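# Place the Dewar flask upright on the lab jack

## Task

Stand the Dewar flask upright at the centre of the lab jack's top platform, with its handle lowered flat to one side. The task fails if any dry ice spills out, if the jack tips over, or if anything ends up on the floor or is left off the table.

## Robot and tools

ROBOT. Two Doosan M1013 arms, left_arm and right_arm, each with a Robotiq 140 two-finger gripper. Bases in the scene frame: left_arm at (-0.071, +0.658, 0) m, right_arm at (+0.073, -0.455, 0) m, both nearly unrotated. left_arm has rigid fingers. right_arm's fingers can fold: grips in the outer quarter of the pads act rigid, but grips closer to the palm may wrap, hold loosely, or slip, and a fingertip pushed against a surface folds easily, so later grips can fail. A camera stand sits behind the arms.

FRAMES. Scene frame: origin at table-top height midway between the nominal bases, +x out over the table, +y toward left_arm, +z up. Reported positions (m), quaternions (wxyz) and velocities are in this frame. Motion offsets use the axes of each arm's current Hand target: the gripper's +z points along the fingers, the fingers open and close along its y. end_effector_position is the point between closed pads; fingertips extend about 33 mm past it (only 9 mm when fully open).

ROW FORMAT. A row is one flat list of 18 numbers, each in [-1, 1], covering both arms even if one stays still: left dx, dy, dz, rx, ry, rz, gripper position, force_limit, speed, then the same nine for the right arm. The six pose numbers are an offset, not a pose, from that arm's Hand target as it stood when the action (or move) began, in the Hand target's own axes; 1.0 = 0.6 m of travel or 180 degrees, and rx, ry, rz form one rotation vector. Sending the same offset again moves further. Six zeros re-command the current Hand target (use this to hold or to re-request a target the gripper fell short of). The three gripper numbers are absolute commands, and 0 is a real value, so resend the previous ones to leave a gripper unchanged. position: +1 open (140 mm), about -0.8 pads touch, -1 closes until blocked. force_limit: -1 about 14 N up to +1 about 58 N on slow closes; faster closes squeeze much harder. speed: -1 about 30 mm/s, 0 about 140, +1 about 250. Both start at +1. The controller clips each step to 70 mm and 16 degrees from the measured pose.

TOOLS.
execute_actions(actions, cameras): actions is a list of actions; each action is a list of up to 15 rows, one per 1/30 s step, the last row held if fewer; each action lasts 0.5 s. Every row in an action counts from the same start pose. An empty list returns state plus all camera images; otherwise images only if cameras names them (["all"], a list of names, or [] for none).
move(target, speed, blend, stop_force, zero, blocking, cameras): straight-line paths for both grippers toward offsets from the current Hand targets. target is one 18-number row or a list of up to 15 rows, all offsets from the same starting Hand targets. speed in m/s, 0.002 to 2, default 0.25 (rotation up to twice that in rad/s); one value or one per target. blend in m rounds corners of a list (0 = stop at each). stop_force in N, 10 to 80, ends an arm's path when it feels that much resistance; use it only slowly and not while the gripper rotates; omit it when backing away from contact. zero (default true) re-zeroes the force reading first. blocking=false returns after about 0.5 s while the move continues (not allowed with stop_force). Paths cap at 10 s and do not avoid obstacles. Keep finger numbers identical across a list.
wait(seconds 0 to 10, cameras): lets time pass holding commands.
stop(cameras): brakes a running move.
zoom_image(camera, region): camera is cam_high (504x504), cam_left_wrist or cam_right_wrist (672x504); region [x0, y0, x1, y1] in pixels from the top-left, at most 504 each way; only the latest images.
clear_fault(arm): clears a reported torque or force fault on left_arm or right_arm.
read_manual(section): licence texts only.
finished_scene(scene): ends the scene (1 or 2); the goal must hold without the robot.

RESULTS. Each call returns each arm's state: Hand target (the last commanded pose after clipping; next offsets count from it), end_effector_position and quat, velocities (omitted, with a 'within noise' note, when still), joint positions and torques, external joint torque estimates, and flange force along the gripper axes (includes held weight and error; 'no reading' means none). object_status: 0 moving, 1 blocked while opening, 2 blocked while closing (a grip), 3 reached target or pads met. position_measured is in counts: 3 open, 75 about 100 mm, 139 about 60 mm, 200 about 20 mm, 230 pads touching. A move adds a 'move:' line: done, off_target, moving, held or fault, plus limits=paced (pose clipped) or limits=held (steps withheld). MOTOR HOT warns of overheating; OVER-TEMPERATURE FAULT brakes the arm 30 to 60 s.

CAUTIONS. Arms are stiff: aiming even slightly past a firm contact can trigger a fault. A joint over its torque limit (waist and shoulder 312, elbow 147, wrist joints 41.4 N m) or 144 N on the arm stops it until clear_fault. Avoid slamming, dropping, or releasing moving parts; avoid heavy twist or off-centre loads on the gripper. Keep the arms from pressing on each other, including a gripper closing on the other's fingers; a clearance check may hold commands back. Route paths around an arm's own base. To raise grip force, increase force_limit and nudge position between -1 and -0.98. Time spent thinking lets the scene run.

Each tool is called as name(argument=value, ...), one argument or row to a line, values as JSON.

## Session

execute_actions(
  actions=[],
)

Scene clock: 0.00 s.
left_arm: end_effector_position=(-0.0679, +0.4382, +0.1157) position_measured=3 object_status=3 end_effector_quat_wxyz=(-0.192, +0.960, +0.105, +0.175) | right_arm: end_effector_position=(+1.1118, -0.0902, +0.3642) position_measured=3 object_status=3 end_effector_quat_wxyz=(-0.140, +0.974, +0.033, +0.177)
Joint positions: left_arm=[-1.926 -0.091 2.377 0.139 1.367 -0.638] | right_arm=[0.273 0.717 0.777 0.207 1.24 1.723]
Joint velocities: within noise
Joint torques (N m): no reading
External joint torques (N m): no reading
Flange force (N): no reading
Hand target: left_arm -0.0679, +0.4382, +0.1157; -0.192, +0.960, +0.105, +0.175 | right_arm +1.1118, -0.0902, +0.3642; -0.140, +0.974, +0.033, +0.177
Tool commands: left_gripper/position=+1.0 left_gripper/force_limit=+1.0 left_gripper/speed=+1.0 right_gripper/position=+1.0 right_gripper/force_limit=+1.0 right_gripper/speed=+1.0

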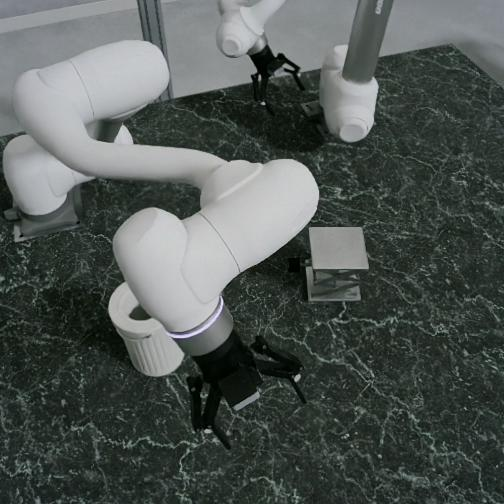

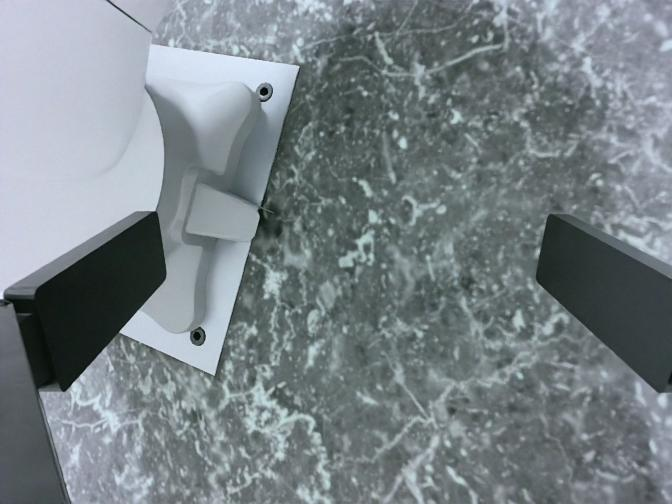

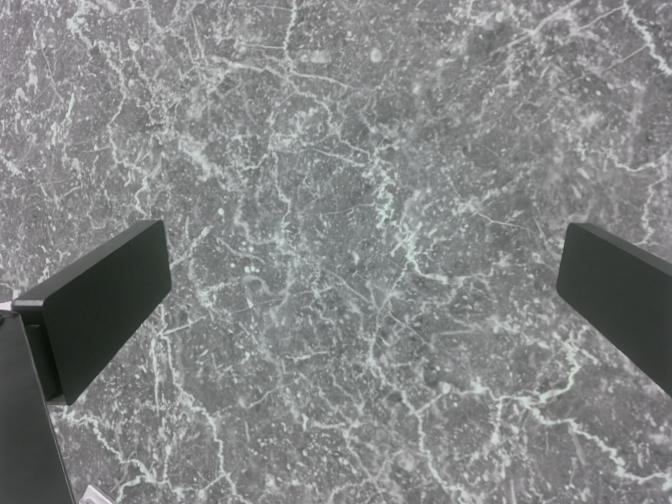

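zoom_image(
  camera="cam_high",
  region=[80, 250, 240, 410],
)

zoom_image(
  camera="cam_high",
  region=[270, 200, 400, 330],
)

Scaled by 3.150 from the camera's 504x504 image, which has a finer 720x720 frame.

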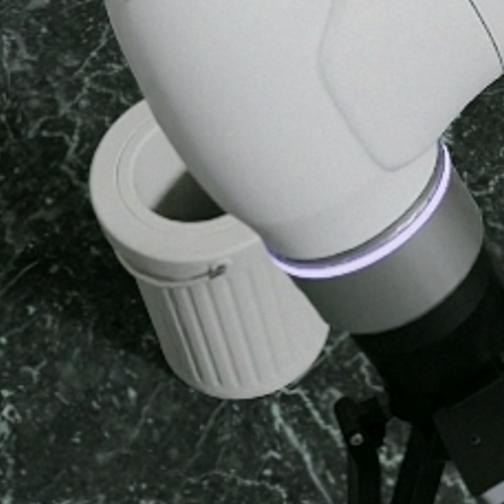

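Scaled by 3.877 from the camera's 504x504 image, which has a finer 720x720 frame.

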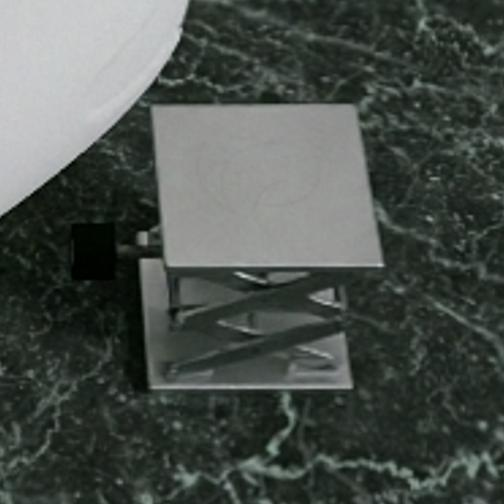

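move(
  target=[
    [0,0,0,0,0,0,1,1,1,-0.039,-0.026,-0.38,0,0,0,1,1,1],
    [0,0,0,0,0,0,1,1,1,-0.747,0.687,-0.932,-0.0855,-0.1166,0,1,1,1],
  ],
  blend=[0.05,0],
  speed=0.35,
  cameras=["all"],
)

Scene clock: 7.53 s.
left_arm: end_effector_position=(-0.0679, +0.4382, +0.1157) position_measured=3 object_status=3 end_effector_quat_wxyz=(-0.192, +0.960, +0.105, +0.175) | right_arm: end_effector_position=(+0.5524, -0.6515, +0.5997) position_measured=3 object_status=3 end_effector_quat_wxyz=(-0.001, +0.999, +0.034, +0.000)
Joint positions: left_arm=[-1.926 -0.091 2.377 0.139 1.367 -0.638] | right_arm=[-0.432 -0.031 1.311 0.002 1.862 1.046]
Joint torques (N m): left_arm=[1.73 -21.49 -31.53 3.7 1.65 -0.06] | right_arm=[5.55 -39.1 -40.23 3.97 0.21 -0.11]
External joint torques (N m): left_arm=[-1.76 0.28 1.08 -0.21 -0.32 0.04] | right_arm=[-5.68 2.17 0.17 0.15 -0.25 0.11]
Flange force (N): left_arm=[-4.5 -2.9 1.9] | right_arm=[-2.5 10.8 -0.2]
Hand target: left_arm -0.0679, +0.4382, +0.1157; -0.192, +0.960, +0.105, +0.175 | right_arm +0.5524, -0.6516, +0.5997; -0.001, +0.999, +0.034, +0.000
Off the commanded pose: left_arm 0.000 m, 0 deg | right_arm 0.000 m, 0 deg.
move: done

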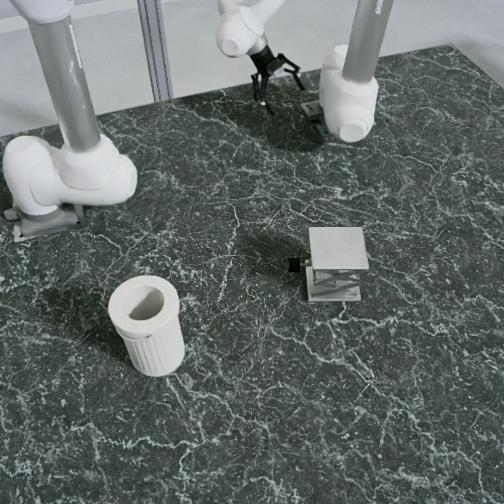

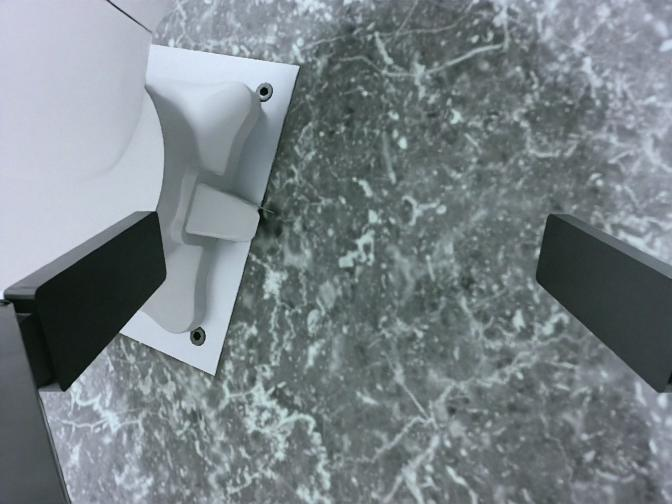

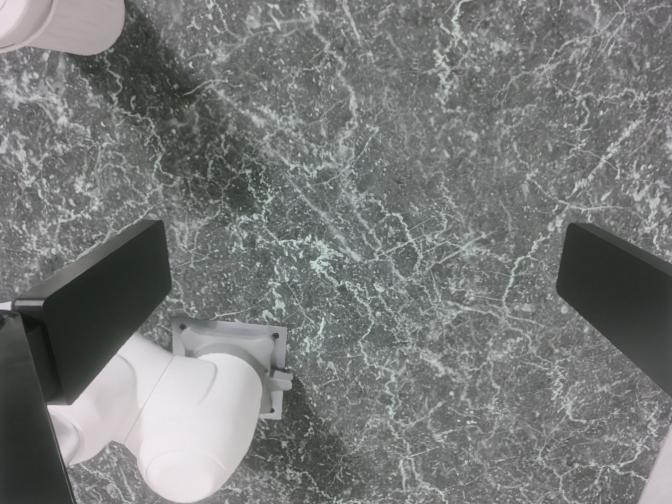

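zoom_image(
  camera="cam_high",
  region=[85, 260, 215, 390],
)

zoom_image(
  camera="cam_high",
  region=[270, 200, 400, 330],
)

Scaled by 3.877 from the camera's 504x504 image, which has a finer 720x720 frame.

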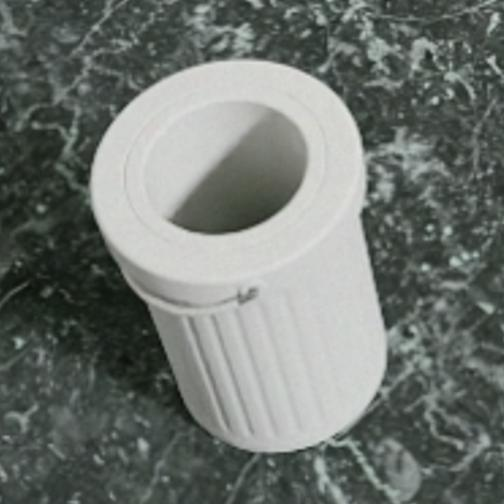

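Scaled by 3.877 from the camera's 504x504 image, which has a finer 720x720 frame.

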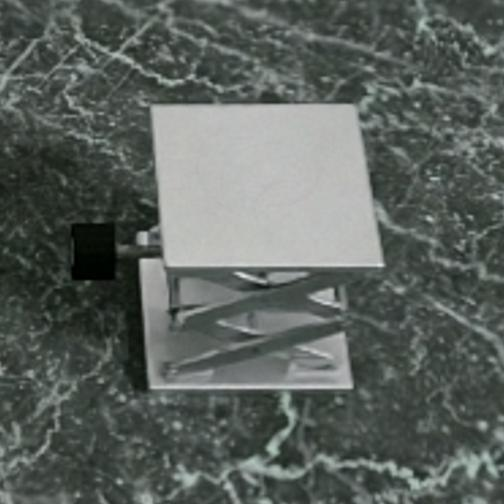

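move(
  target=[0,0,0,0,0,0,1,1,1,0.545,-0.648,0.167,0,0,0.0217,1,1,1],
  speed=0.35,
  cameras=["all"],
)

Scene clock: 11.20 s.
left_arm: end_effector_position=(-0.0679, +0.4382, +0.1157) position_measured=3 object_status=3 end_effector_quat_wxyz=(-0.192, +0.960, +0.105, +0.175) | right_arm: end_effector_position=(+0.8519, -0.2410, +0.5006) position_measured=3 object_status=3 end_effector_quat_wxyz=(-0.001, +1.000, +0.000, +0.000)
Joint positions: left_arm=[-1.926 -0.091 2.377 0.139 1.367 -0.638] | right_arm=[0.25 0.432 0.926 0.002 1.782 1.796]
Joint torques (N m): left_arm=[1.59 -21.34 -31.69 3.7 1.65 0.02] | right_arm=[5.34 -88.04 -40.81 4.1 0.17 -0.16]
External joint torques (N m): left_arm=[-1.5 0.35 1.34 -0.21 -0.32 -0.03] | right_arm=[-5.56 4.42 0.06 0.06 -0.23 0.16]
Flange force (N): left_arm=[-4.1 -2.7 2.4] | right_arm=[9.5 4.3 -1.3]
Hand target: left_arm -0.0679, +0.4382, +0.1157; -0.192, +0.960, +0.105, +0.175 | right_arm +0.8519, -0.2410, +0.5005; -0.001, +1.000, +0.000, +0.000
Off the commanded pose: left_arm 0.000 m, 0 deg | right_arm 0.000 m, 0 deg.
move: done

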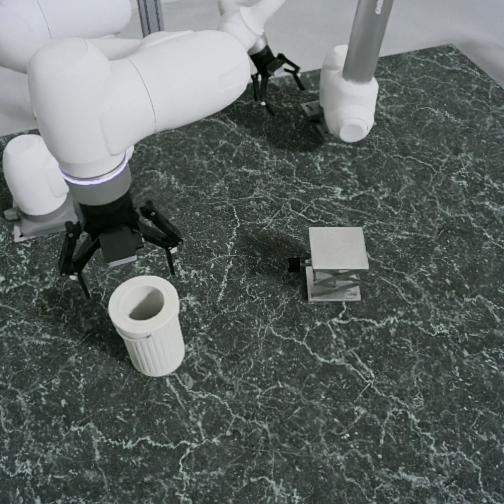

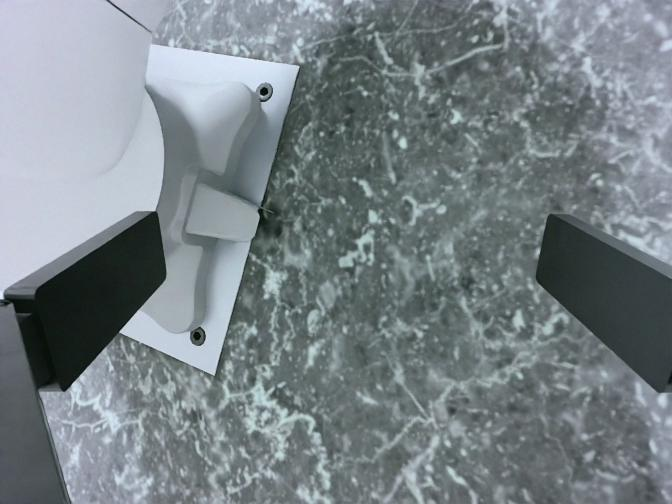

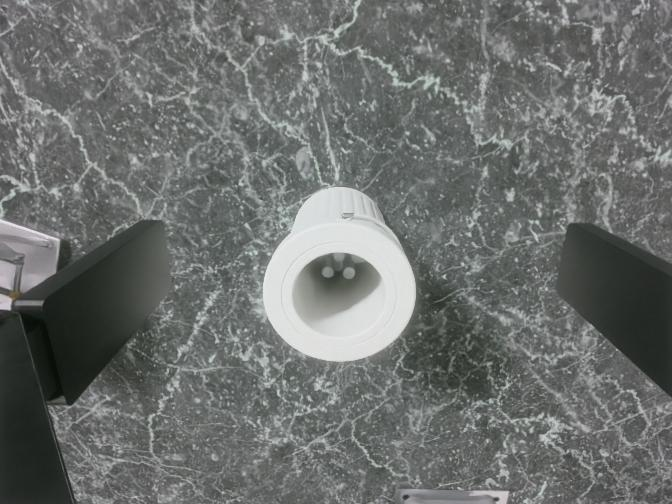

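zoom_image(
  camera="cam_right_wrist",
  region=[250, 170, 430, 370],
)

Scaled by 2.520 from the camera's 672x504 image, which has a finer 960x720 frame.

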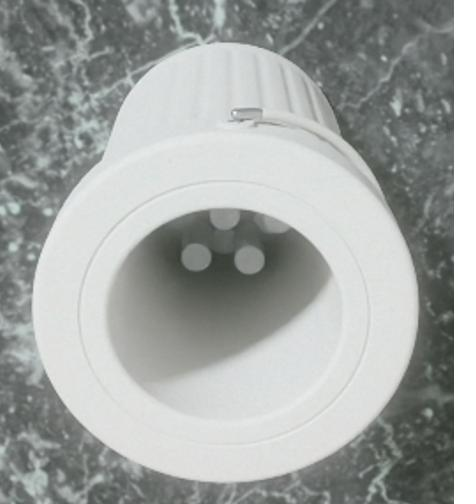

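move(
  target=[0,0,0,0,0,0,1,1,1,0.05,-0.65,0,0,0,0,1,1,1],
  speed=0.35,
  cameras=["all"],
)

Scene clock: 16.43 s.
left_arm: end_effector_position=(-0.0679, +0.4382, +0.1157) position_measured=3 object_status=3 end_effector_quat_wxyz=(-0.192, +0.960, +0.105, +0.175) | right_arm: end_effector_position=(+0.8802, +0.1480, +0.5003) position_measured=3 object_status=3 end_effector_quat_wxyz=(-0.039, +0.998, +0.000, +0.050)
Joint positions: left_arm=[-1.926 -0.091 2.377 0.139 1.367 -0.638] | right_arm=[0.63 0.942 0.035 0.007 2.038 2.18]
Joint torques (N m): left_arm=[1.82 -21.35 -31.63 3.7 1.64 0.02] | right_arm=[4.83 -124.15 -35.01 3.35 -0.33 -0.16]
External joint torques (N m): left_arm=[-1.81 0.24 1.39 -0.23 -0.31 -0.04] | right_arm=[-5.35 5.96 0.03 0.17 -0.05 0.16]
Flange force (N): left_arm=[-4.6 -3.4 2.3] | right_arm=[0.0 0.0 0.0]
Hand target: left_arm -0.0679, +0.4382, +0.1157; -0.192, +0.960, +0.105, +0.175 | right_arm +0.8816, +0.1490, +0.5014; -0.001, +1.000, +0.000, +0.000
Off the commanded pose: left_arm 0.000 m, 0 deg | right_arm 0.002 m, 7 deg.
elbow stopped short (right arm): the move would have taken joint 3 (elbow) straighter than the controller allows.
move: off_target (right_arm)

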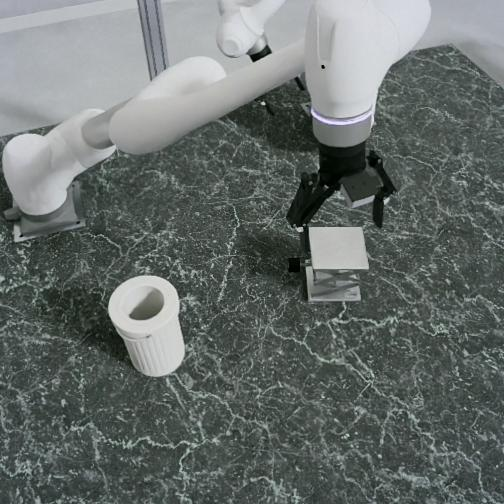

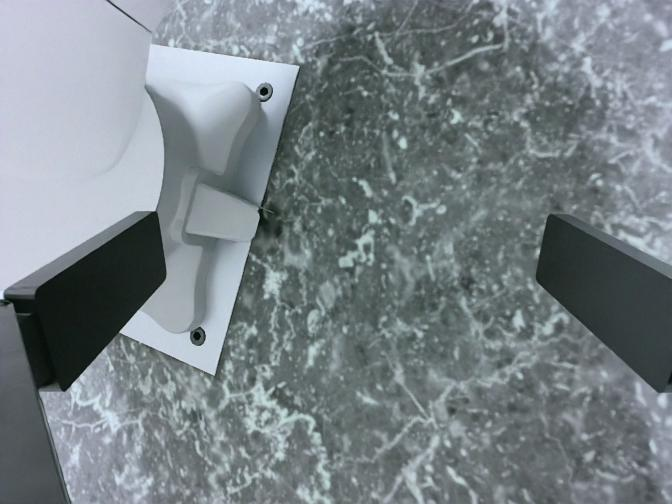

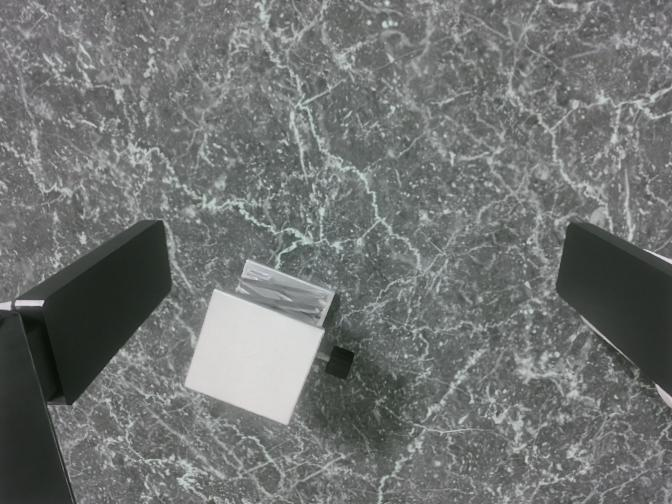

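move(
  target=[0,0,0,0,0,0,1,1,1,-0.133,0,0.133,0,0,0,1,1,1],
  speed=0.25,
  cameras=["cam_right_wrist","cam_high"],
)

Scene clock: 17.90 s.
left_arm: end_effector_position=(-0.0679, +0.4382, +0.1157) position_measured=3 object_status=3 end_effector_quat_wxyz=(-0.192, +0.960, +0.105, +0.175) | right_arm: end_effector_position=(+0.8018, +0.1492, +0.4216) position_measured=3 object_status=3 end_effector_quat_wxyz=(-0.001, +1.000, +0.000, +0.000)
Joint positions: left_arm=[-1.926 -0.091 2.377 0.139 1.367 -0.638] | right_arm=[0.68 0.705 0.633 0.002 1.803 2.226]
Joint torques (N m): left_arm=[1.46 -21.26 -31.68 3.7 1.61 -0.02] | right_arm=[5.54 -113.5 -41.19 3.95 0.23 -0.18]
External joint torques (N m): left_arm=[-1.42 0.19 1.35 -0.22 -0.28 0] | right_arm=[-5.85 6.94 0.8 0.16 -0.28 0.18]
Flange force (N): left_arm=[-3.6 -2.9 2.3] | right_arm=[14.6 -4.3 -1.4]
Hand target: left_arm -0.0679, +0.4382, +0.1157; -0.192, +0.960, +0.105, +0.175 | right_arm +0.8018, +0.1492, +0.4216; -0.001, +1.000, +0.000, +0.000
Off the commanded pose: left_arm 0.000 m, 0 deg | right_arm 0.000 m, 0 deg.
move: done
Images, in order (width x height): cam_high 504x504, cam_right_wrist 672x504.

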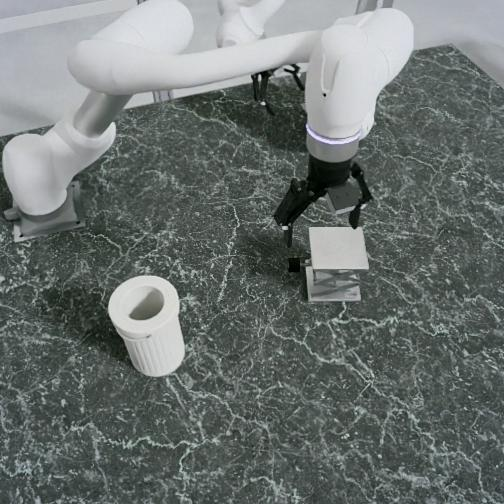

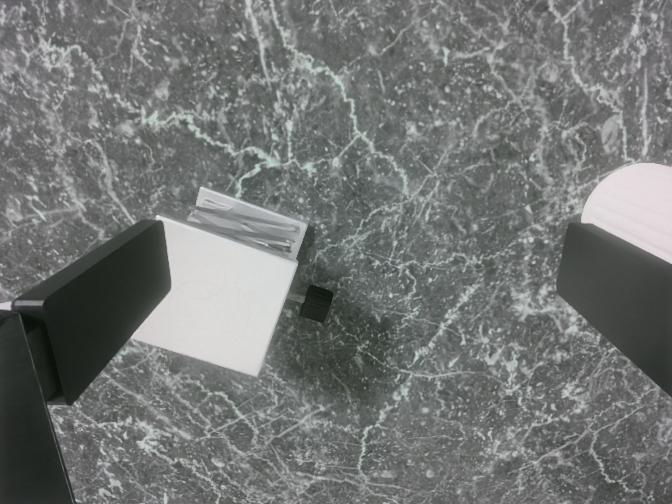

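move(
  target=[0,0,0,0,0,0,1,1,1,-0.167,0.833,0,0,0,0,1,1,1],
  speed=0.35,
  cameras=["cam_right_wrist"],
)

move(
  target=[
    [0,0,0,0,0,0,1,1,1,0.017,0.433,0,0.385,0.385,-0.385,1,1,1],
    [0,0,0,0,0,0,1,1,1,0.017,0.433,0.417,0.385,0.385,-0.385,1,1,1],
  ],
  speed=[0.4,0.25],
  blend=[0.03,0],
  cameras=["all"],
)

Scene clock: 24.27 s.
left_arm: end_effector_position=(-0.0679, +0.4382, +0.1157) position_measured=3 object_status=3 end_effector_quat_wxyz=(-0.192, +0.960, +0.105, +0.175) | right_arm: end_effector_position=(+0.7020, -0.3507, +0.4204) position_measured=3 object_status=3 end_effector_quat_wxyz=(-0.001, +1.000, +0.000, +0.000)
Joint positions: left_arm=[-1.926 -0.091 2.377 0.139 1.367 -0.638] | right_arm=[0.134 0.125 1.472 0.002 1.544 1.68]
Joint torques (N m): left_arm=[1.9 -21.21 -31.62 3.72 1.66 -0.03] | right_arm=[6.3 -57.16 -41.89 4.17 0.24 -0.34]
External joint torques (N m): left_arm=[-2 0.22 1.21 -0.24 -0.33 0.01] | right_arm=[-6.26 2.86 0.25 0.1 -0.29 0.34]
Flange force (N): left_arm=[-5.0 -3.5 2.0] | right_arm=[5.1 8.6 1.1]
Hand target: left_arm -0.0679, +0.4382, +0.1157; -0.192, +0.960, +0.105, +0.175 | right_arm +0.7020, -0.3507, +0.4205; -0.001, +1.000, +0.000, +0.000
Off the commanded pose: left_arm 0.000 m, 0 deg | right_arm 0.000 m, 0 deg.
move: done
Images, in order (width x height): cam_right_wrist 672x504.

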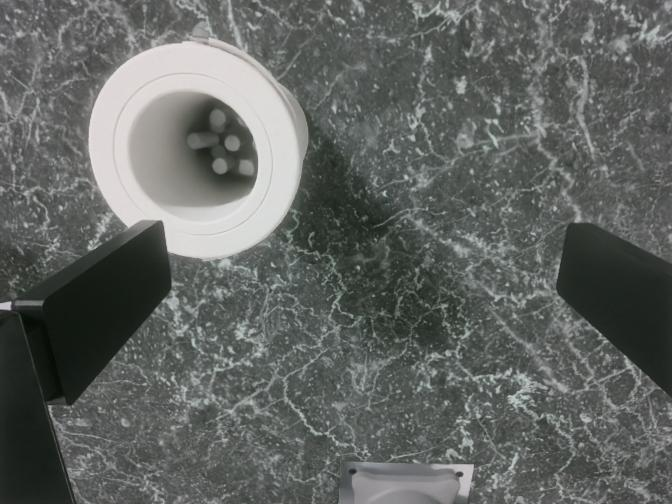

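Scene clock: 28.40 s.
left_arm: end_effector_position=(-0.0679, +0.4382, +0.1157) position_measured=3 object_status=3 end_effector_quat_wxyz=(-0.192, +0.960, +0.105, +0.175) | right_arm: end_effector_position=(+0.7124, -0.6099, +0.1698) position_measured=3 object_status=3 end_effector_quat_wxyz=(+0.501, -0.499, -0.500, -0.501)
Joint positions: left_arm=[-1.926 -0.091 2.377 0.139 1.367 -0.638] | right_arm=[-0.669 0.783 1.646 1.009 2.005 -0.985]
Joint torques (N m): left_arm=[2.04 -21.24 -31.55 3.72 1.64 0.02] | right_arm=[5.56 -105.14 -28.64 2.81 2.5 -0.17]
External joint torques (N m): left_arm=[-2.02 0.13 1.17 -0.24 -0.31 -0.03] | right_arm=[-5.69 3.62 0.19 0.06 -0.24 0.17]
Flange force (N): left_arm=[-5.0 -3.8 1.8] | right_arm=[-4.4 -1.6 -7.3]
Hand target: left_arm -0.0679, +0.4382, +0.1157; -0.192, +0.960, +0.105, +0.175 | right_arm +0.7124, -0.6100, +0.1697; +0.501, -0.499, -0.500, -0.501
Off the commanded pose: left_arm 0.000 m, 0 deg | right_arm 0.000 m, 0 deg.
move: done

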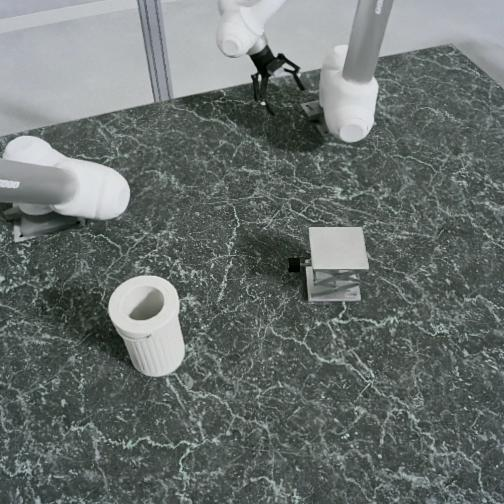

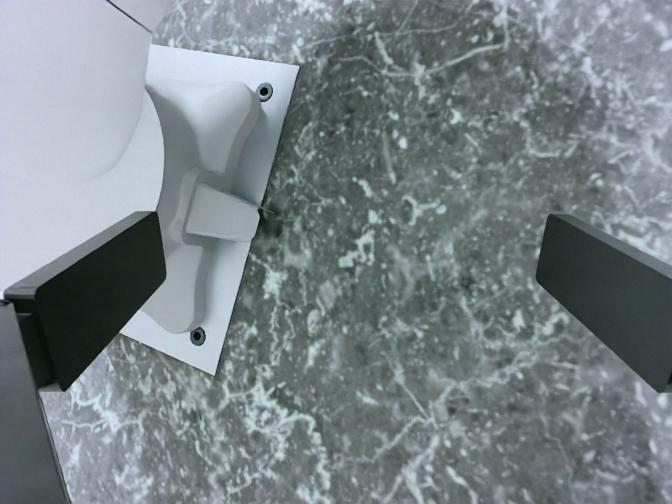

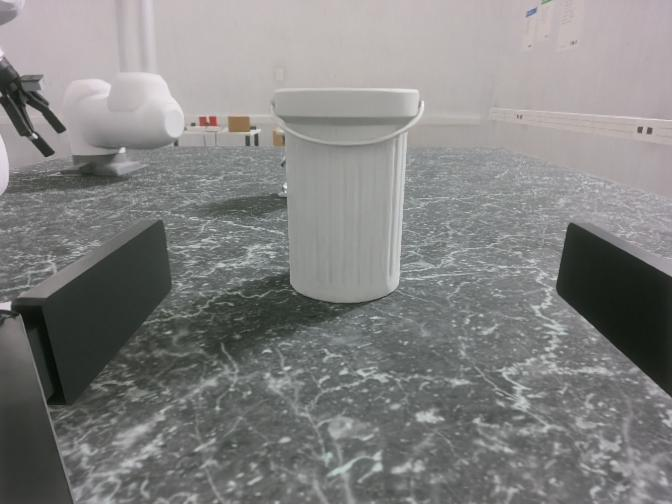

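zoom_image(
  camera="cam_right_wrist",
  region=[250, 70, 450, 310],
)

Scaled by 2.100 from the camera's 672x504 image, which has a finer 960x720 frame.

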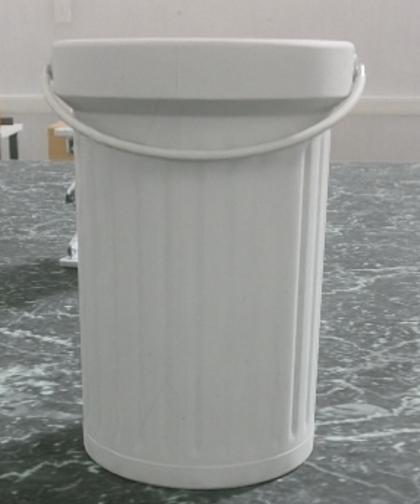

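move(
  target=[0,0,0,0,0,0,1,1,1,-0.05,0.005,0.2,0,0,0,1,1,1],
  speed=0.2,
  cameras=["cam_right_wrist"],
)

zoom_image(
  camera="cam_right_wrist",
  region=[220, 0, 480, 260],
)

Scene clock: 34.63 s.
left_arm: end_effector_position=(-0.0679, +0.4382, +0.1157) position_measured=3 object_status=3 end_effector_quat_wxyz=(-0.192, +0.960, +0.105, +0.175) | right_arm: end_effector_position=(+0.7153, -0.4899, +0.1400) position_measured=3 object_status=3 end_effector_quat_wxyz=(+0.501, -0.499, -0.500, -0.501)
Joint positions: left_arm=[-1.926 -0.091 2.377 0.139 1.367 -0.638] | right_arm=[-0.541 0.758 1.79 1.086 1.878 -1.054]
Joint torques (N m): left_arm=[1.68 -21.08 -31.76 3.7 1.6 -0.01] | right_arm=[5.14 -100.51 -25.21 2.44 2.4 -0.22]
External joint torques (N m): left_arm=[-1.7 0.08 1.29 -0.21 -0.27 -0.01] | right_arm=[-5.39 4.94 0.43 -0.07 -0.05 0.22]
Flange force (N): left_arm=[-4.1 -3.5 2.0] | right_arm=[-6.5 -0.6 -8.0]
Hand target: left_arm -0.0679, +0.4382, +0.1157; -0.192, +0.960, +0.105, +0.175 | right_arm +0.7153, -0.4899, +0.1400; +0.501, -0.499, -0.500, -0.501
Off the commanded pose: left_arm 0.000 m, 0 deg | right_arm 0.000 m, 0 deg.
move: done
Images, in order (width x height): cam_right_wrist 672x504.

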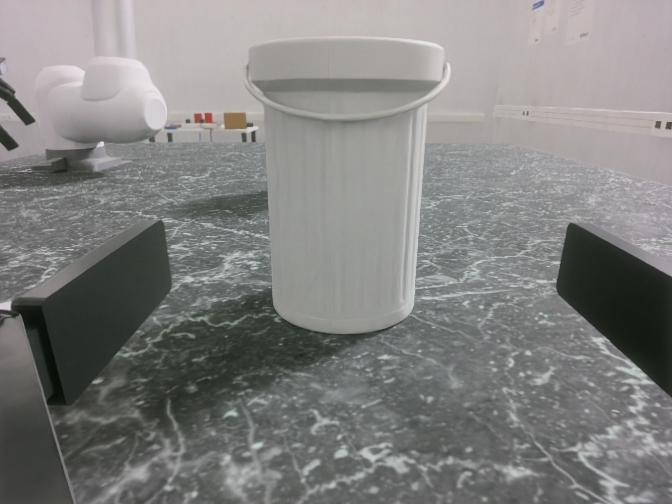

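Scaled by 1.938 from the camera's 672x504 image, which has a finer 960x720 frame.

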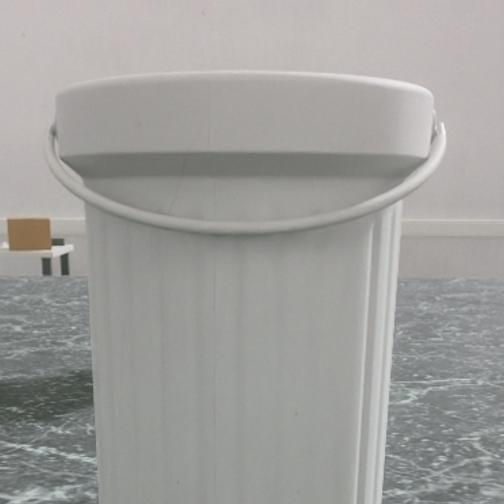

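move(
  target=[0,0,0,0,0,0,1,1,1,0.05,0,-0.0167,0,0,0.5,-0.5,-0.5,-0.5],
  speed=0.3,
  cameras=["all"],
)

Scene clock: 43.27 s.
left_arm: end_effector_position=(-0.0679, +0.4382, +0.1157) position_measured=3 object_status=3 end_effector_quat_wxyz=(-0.192, +0.960, +0.105, +0.175) | right_arm: end_effector_position=(+0.7153, -0.5000, +0.1700) position_measured=192 object_status=3 end_effector_quat_wxyz=(+0.708, -0.706, -0.001, +0.000)
Joint positions: left_arm=[-1.926 -0.091 2.377 0.139 1.367 -0.638] | right_arm=[-0.553 0.723 1.779 1.09 1.905 0.557]
Joint torques (N m): left_arm=[1.91 -21.39 -31.73 3.74 1.63 -0.01] | right_arm=[5.69 -99.87 -26.78 2.51 2.54 -0.27]
External joint torques (N m): left_arm=[-1.89 0.16 1.23 -0.24 -0.3 0] | right_arm=[-5.52 5.19 0.14 0.07 -0.2 0.23]
Flange force (N): left_arm=[-4.7 -3.5 2.0] | right_arm=[0.4 6.7 -8.5]
Hand target: left_arm -0.0679, +0.4382, +0.1157; -0.192, +0.960, +0.105, +0.175 | right_arm +0.7153, -0.5000, +0.1700; +0.708, -0.706, -0.001, +0.000
Off the commanded pose: left_arm 0.000 m, 0 deg | right_arm 0.000 m, 0 deg.
move: done

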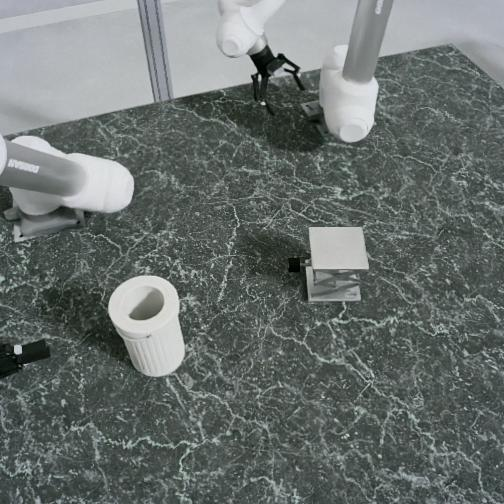

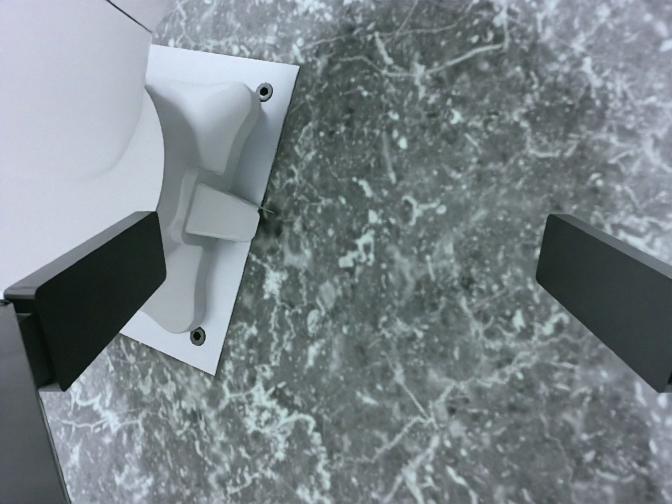

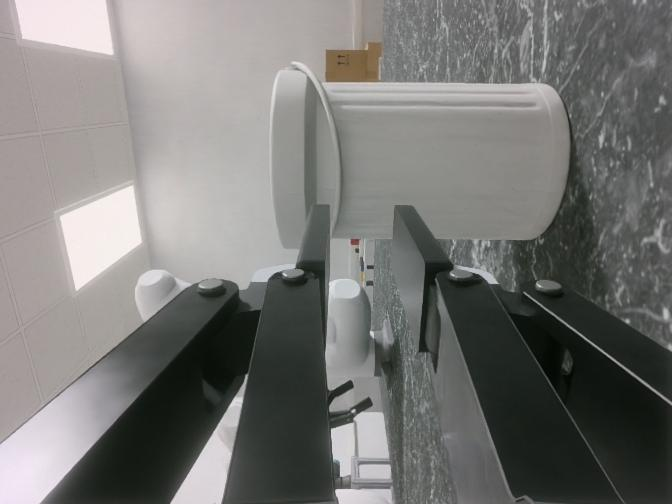

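move(
  target=[0,0,0,0,0,0,1,1,1,0,-0.0125,0.2333,0,0,0,-0.5,-0.5,-0.5],
  speed=0.12,
  cameras=["cam_right_wrist","cam_high"],
)

zoom_image(
  camera="cam_right_wrist",
  region=[236, 60, 486, 310],
)

zoom_image(
  camera="cam_high",
  region=[60, 260, 210, 410],
)

Scene clock: 45.77 s.
left_arm: end_effector_position=(-0.0679, +0.4382, +0.1157) position_measured=3 object_status=3 end_effector_quat_wxyz=(-0.192, +0.960, +0.105, +0.175) | right_arm: end_effector_position=(+0.7152, -0.3601, +0.1778) position_measured=192 object_status=3 end_effector_quat_wxyz=(+0.708, -0.706, -0.001, +0.000)
Joint positions: left_arm=[-1.926 -0.091 2.377 0.139 1.367 -0.638] | right_arm=[-0.38 0.654 1.907 1.228 1.791 0.542]
Joint torques (N m): left_arm=[1.74 -21.14 -31.64 3.72 1.63 0] | right_arm=[5.04 -92.61 -25.19 1.97 2.57 -0.29]
External joint torques (N m): left_arm=[-1.71 0 1.18 -0.22 -0.3 -0.01] | right_arm=[-5.56 4.79 0.02 0.25 -0.2 0.24]
Flange force (N): left_arm=[-4.1 -3.5 1.9] | right_arm=[1.4 6.5 -8.6]
Hand target: left_arm -0.0679, +0.4382, +0.1157; -0.192, +0.960, +0.105, +0.175 | right_arm +0.7152, -0.3600, +0.1778; +0.708, -0.706, -0.001, +0.000
Off the commanded pose: left_arm 0.000 m, 0 deg | right_arm 0.000 m, 0 deg.
move: done
Images, in order (width x height): cam_high 504x504, cam_right_wrist 672x504.

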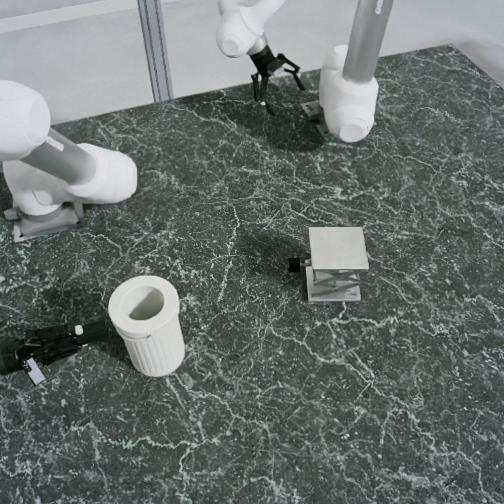

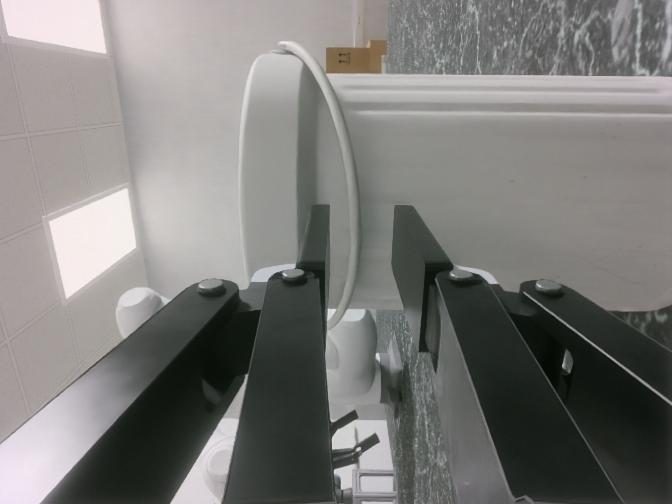

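Scaled by 2.016 from the camera's 672x504 image, which has a finer 960x720 frame.

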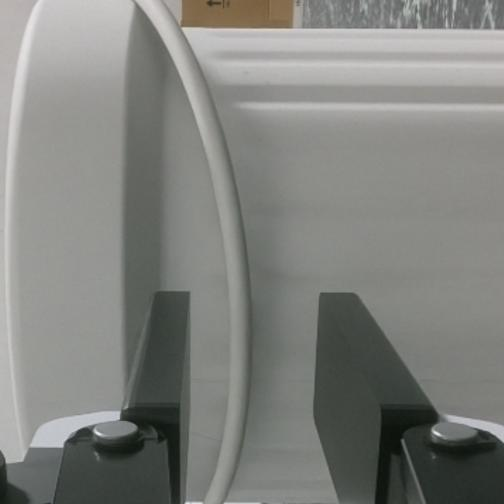

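Scaled by 3.360 from the camera's 504x504 image, which has a finer 720x720 frame.

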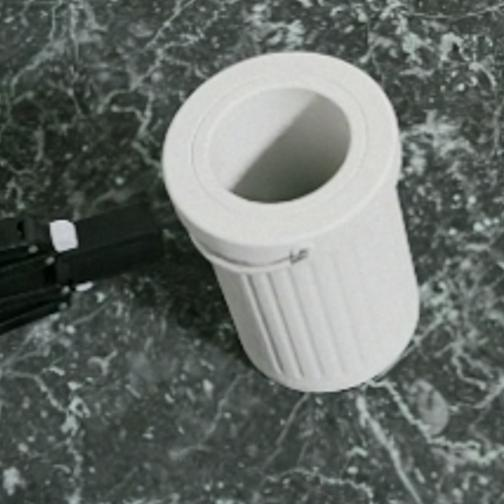

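move(
  target=[0,0,0,0,0,0,1,1,1,0.002,0,0.0283,0,0,0,-0.5,-0.5,-0.5],
  speed=0.05,
  cameras=["cam_right_wrist","cam_high"],
)

zoom_image(
  camera="cam_right_wrist",
  region=[236, 60, 486, 310],
)

zoom_image(
  camera="cam_high",
  region=[60, 260, 210, 410],
)

Scene clock: 47.20 s.
left_arm: end_effector_position=(-0.0679, +0.4382, +0.1157) position_measured=3 object_status=3 end_effector_quat_wxyz=(-0.192, +0.960, +0.105, +0.175) | right_arm: end_effector_position=(+0.7163, -0.3431, +0.1779) position_measured=192 object_status=3 end_effector_quat_wxyz=(+0.708, -0.706, -0.001, +0.000)
Joint positions: left_arm=[-1.926 -0.091 2.377 0.139 1.367 -0.638] | right_arm=[-0.356 0.65 1.917 1.247 1.777 0.541]
Joint torques (N m): left_arm=[1.72 -21 -31.53 3.7 1.65 -0.01] | right_arm=[5.11 -91.66 -25.28 2.14 2.41 -0.18]
External joint torques (N m): left_arm=[-1.84 -0.06 1.04 -0.2 -0.32 0] | right_arm=[-4.84 4.19 0.08 -0.01 -0.05 0.13]
Flange force (N): left_arm=[-4.3 -3.7 1.6] | right_arm=[1.0 5.9 -7.8]
Hand target: left_arm -0.0679, +0.4382, +0.1157; -0.192, +0.960, +0.105, +0.175 | right_arm +0.7164, -0.3430, +0.1779; +0.708, -0.706, -0.001, +0.000
Off the commanded pose: left_arm 0.000 m, 0 deg | right_arm 0.000 m, 0 deg.
move: done
Images, in order (width x height): cam_high 504x504, cam_right_wrist 672x504.

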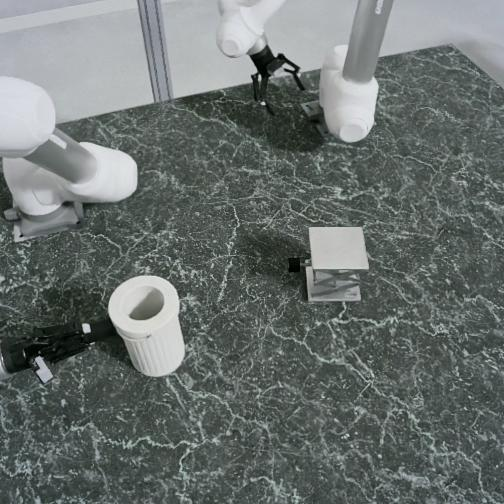

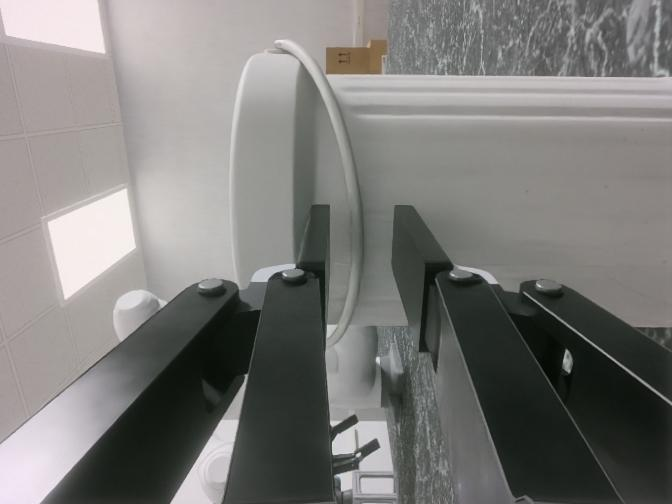

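Scaled by 2.016 from the camera's 672x504 image, which has a finer 960x720 frame.

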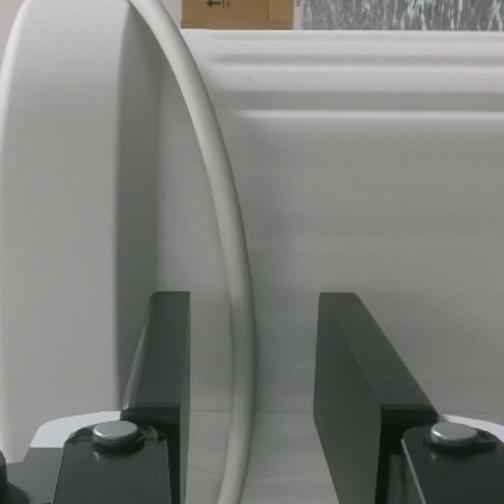

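Scaled by 3.360 from the camera's 504x504 image, which has a finer 720x720 frame.

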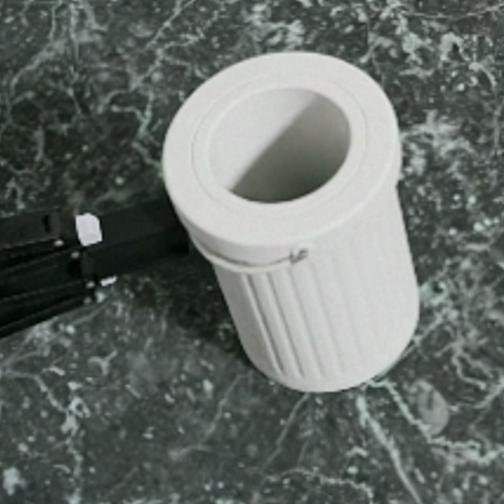

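move(
  target=[0,0,0,0,0,0,1,1,1,0,0,0.0083,0,0,0,-0.5,-0.5,-0.5],
  speed=0.03,
  cameras=["cam_right_wrist","cam_high"],
)

zoom_image(
  camera="cam_right_wrist",
  region=[296, 150, 436, 290],
)

Scene clock: 49.13 s.
left_arm: end_effector_position=(-0.0679, +0.4382, +0.1157) position_measured=3 object_status=3 end_effector_quat_wxyz=(-0.192, +0.960, +0.105, +0.175) | right_arm: end_effector_position=(+0.7163, -0.3381, +0.1779) position_measured=192 object_status=3 end_effector_quat_wxyz=(+0.708, -0.706, -0.001, +0.000)
Joint positions: left_arm=[-1.926 -0.091 2.377 0.139 1.367 -0.638] | right_arm=[-0.349 0.648 1.92 1.253 1.773 0.54]
Joint torques (N m): left_arm=[1.98 -21.32 -31.72 3.71 1.63 -0.02] | right_arm=[6.35 -91.82 -25.54 2.1 2.62 -0.22]
External joint torques (N m): left_arm=[-2.1 0.38 1.32 -0.22 -0.3 0.01] | right_arm=[-6.53 4.72 0.53 0.03 -0.26 0.18]
Flange force (N): left_arm=[-5.4 -3.5 2.1] | right_arm=[-0.2 6.7 -9.8]
Hand target: left_arm -0.0679, +0.4382, +0.1157; -0.192, +0.960, +0.105, +0.175 | right_arm +0.7163, -0.3380, +0.1779; +0.708, -0.706, -0.001, +0.000
Off the commanded pose: left_arm 0.000 m, 0 deg | right_arm 0.000 m, 0 deg.
move: done
Images, in order (width x height): cam_high 504x504, cam_right_wrist 672x504.

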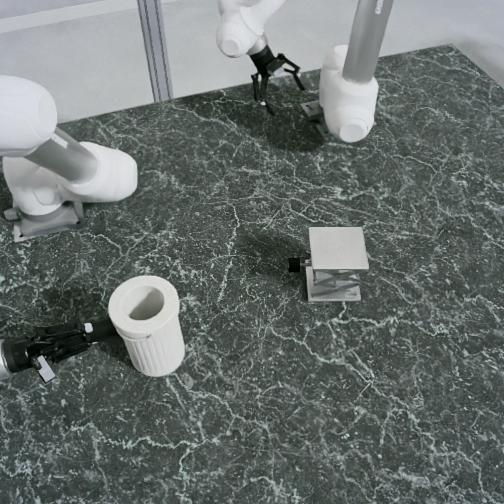

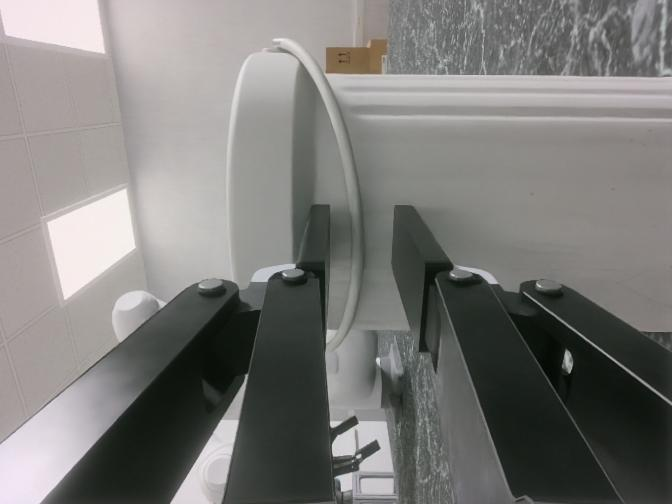

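Scaled by 3.600 from the camera's 672x504 image, which has a finer 960x720 frame.

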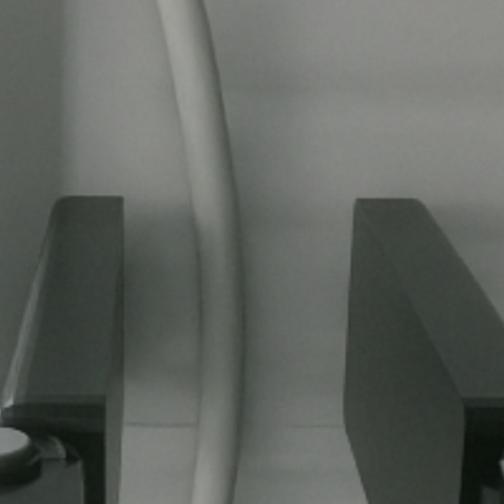

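move(
  target=[
    [0,0,0,0,0,0,1,1,1,0,-0.0033,0,0,0,0,-0.5,-0.5,-0.5],
    [0,0,0,0,0,0,1,1,1,0,-0.0033,0,0,0,0,-1,-1,-1],
  ],
  speed=0.03,
  cameras=["cam_right_wrist","cam_high"],
)

zoom_image(
  camera="cam_right_wrist",
  region=[296, 150, 436, 290],
)

Scene clock: 51.27 s.
left_arm: end_effector_position=(-0.0679, +0.4382, +0.1157) position_measured=3 object_status=3 end_effector_quat_wxyz=(-0.192, +0.960, +0.105, +0.175) | right_arm: end_effector_position=(+0.7163, -0.3380, +0.1799) position_measured=222 object_status=0 end_effector_quat_wxyz=(+0.708, -0.706, -0.001, +0.000)
Joint positions: left_arm=[-1.926 -0.091 2.377 0.139 1.367 -0.638] | right_arm=[-0.349 0.645 1.92 1.253 1.774 0.543]
Joint torques (N m): left_arm=[1.83 -21.19 -31.75 3.73 1.64 -0.03] | right_arm=[6.36 -91.65 -25.52 2.44 2.89 -0.01]
External joint torques (N m): left_arm=[-1.77 0.07 1.52 -0.26 -0.3 0.01] | right_arm=[-6.46 4.4 0.28 -0.29 -0.53 -0.03]
Flange force (N): left_arm=[-4.3 -3.8 2.4] | right_arm=[-0.4 6.7 -9.9]
Hand target: left_arm -0.0679, +0.4382, +0.1157; -0.192, +0.960, +0.105, +0.175 | right_arm +0.7163, -0.3381, +0.1798; +0.708, -0.706, -0.001, +0.000
Off the commanded pose: left_arm 0.000 m, 0 deg | right_arm 0.000 m, 0 deg.
move: done
Images, in order (width x height): cam_high 504x504, cam_right_wrist 672x504.

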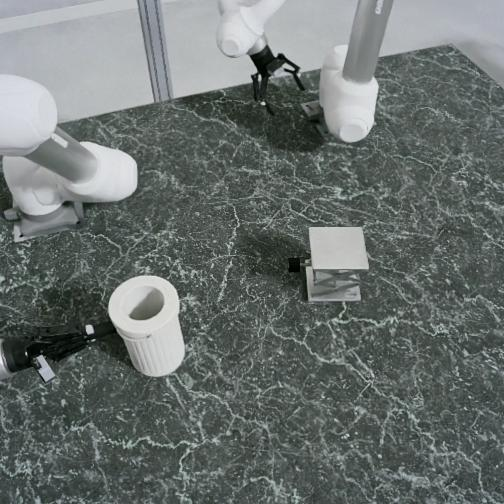

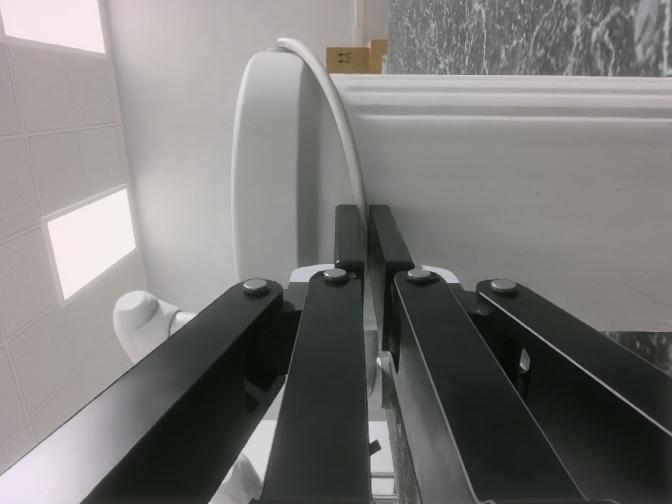

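Scaled by 3.600 from the camera's 672x504 image, which has a finer 960x720 frame.

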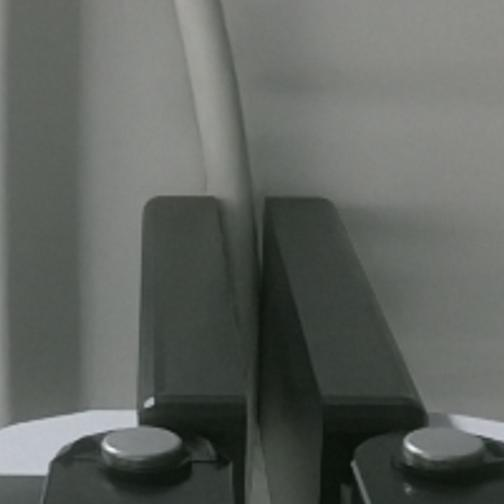

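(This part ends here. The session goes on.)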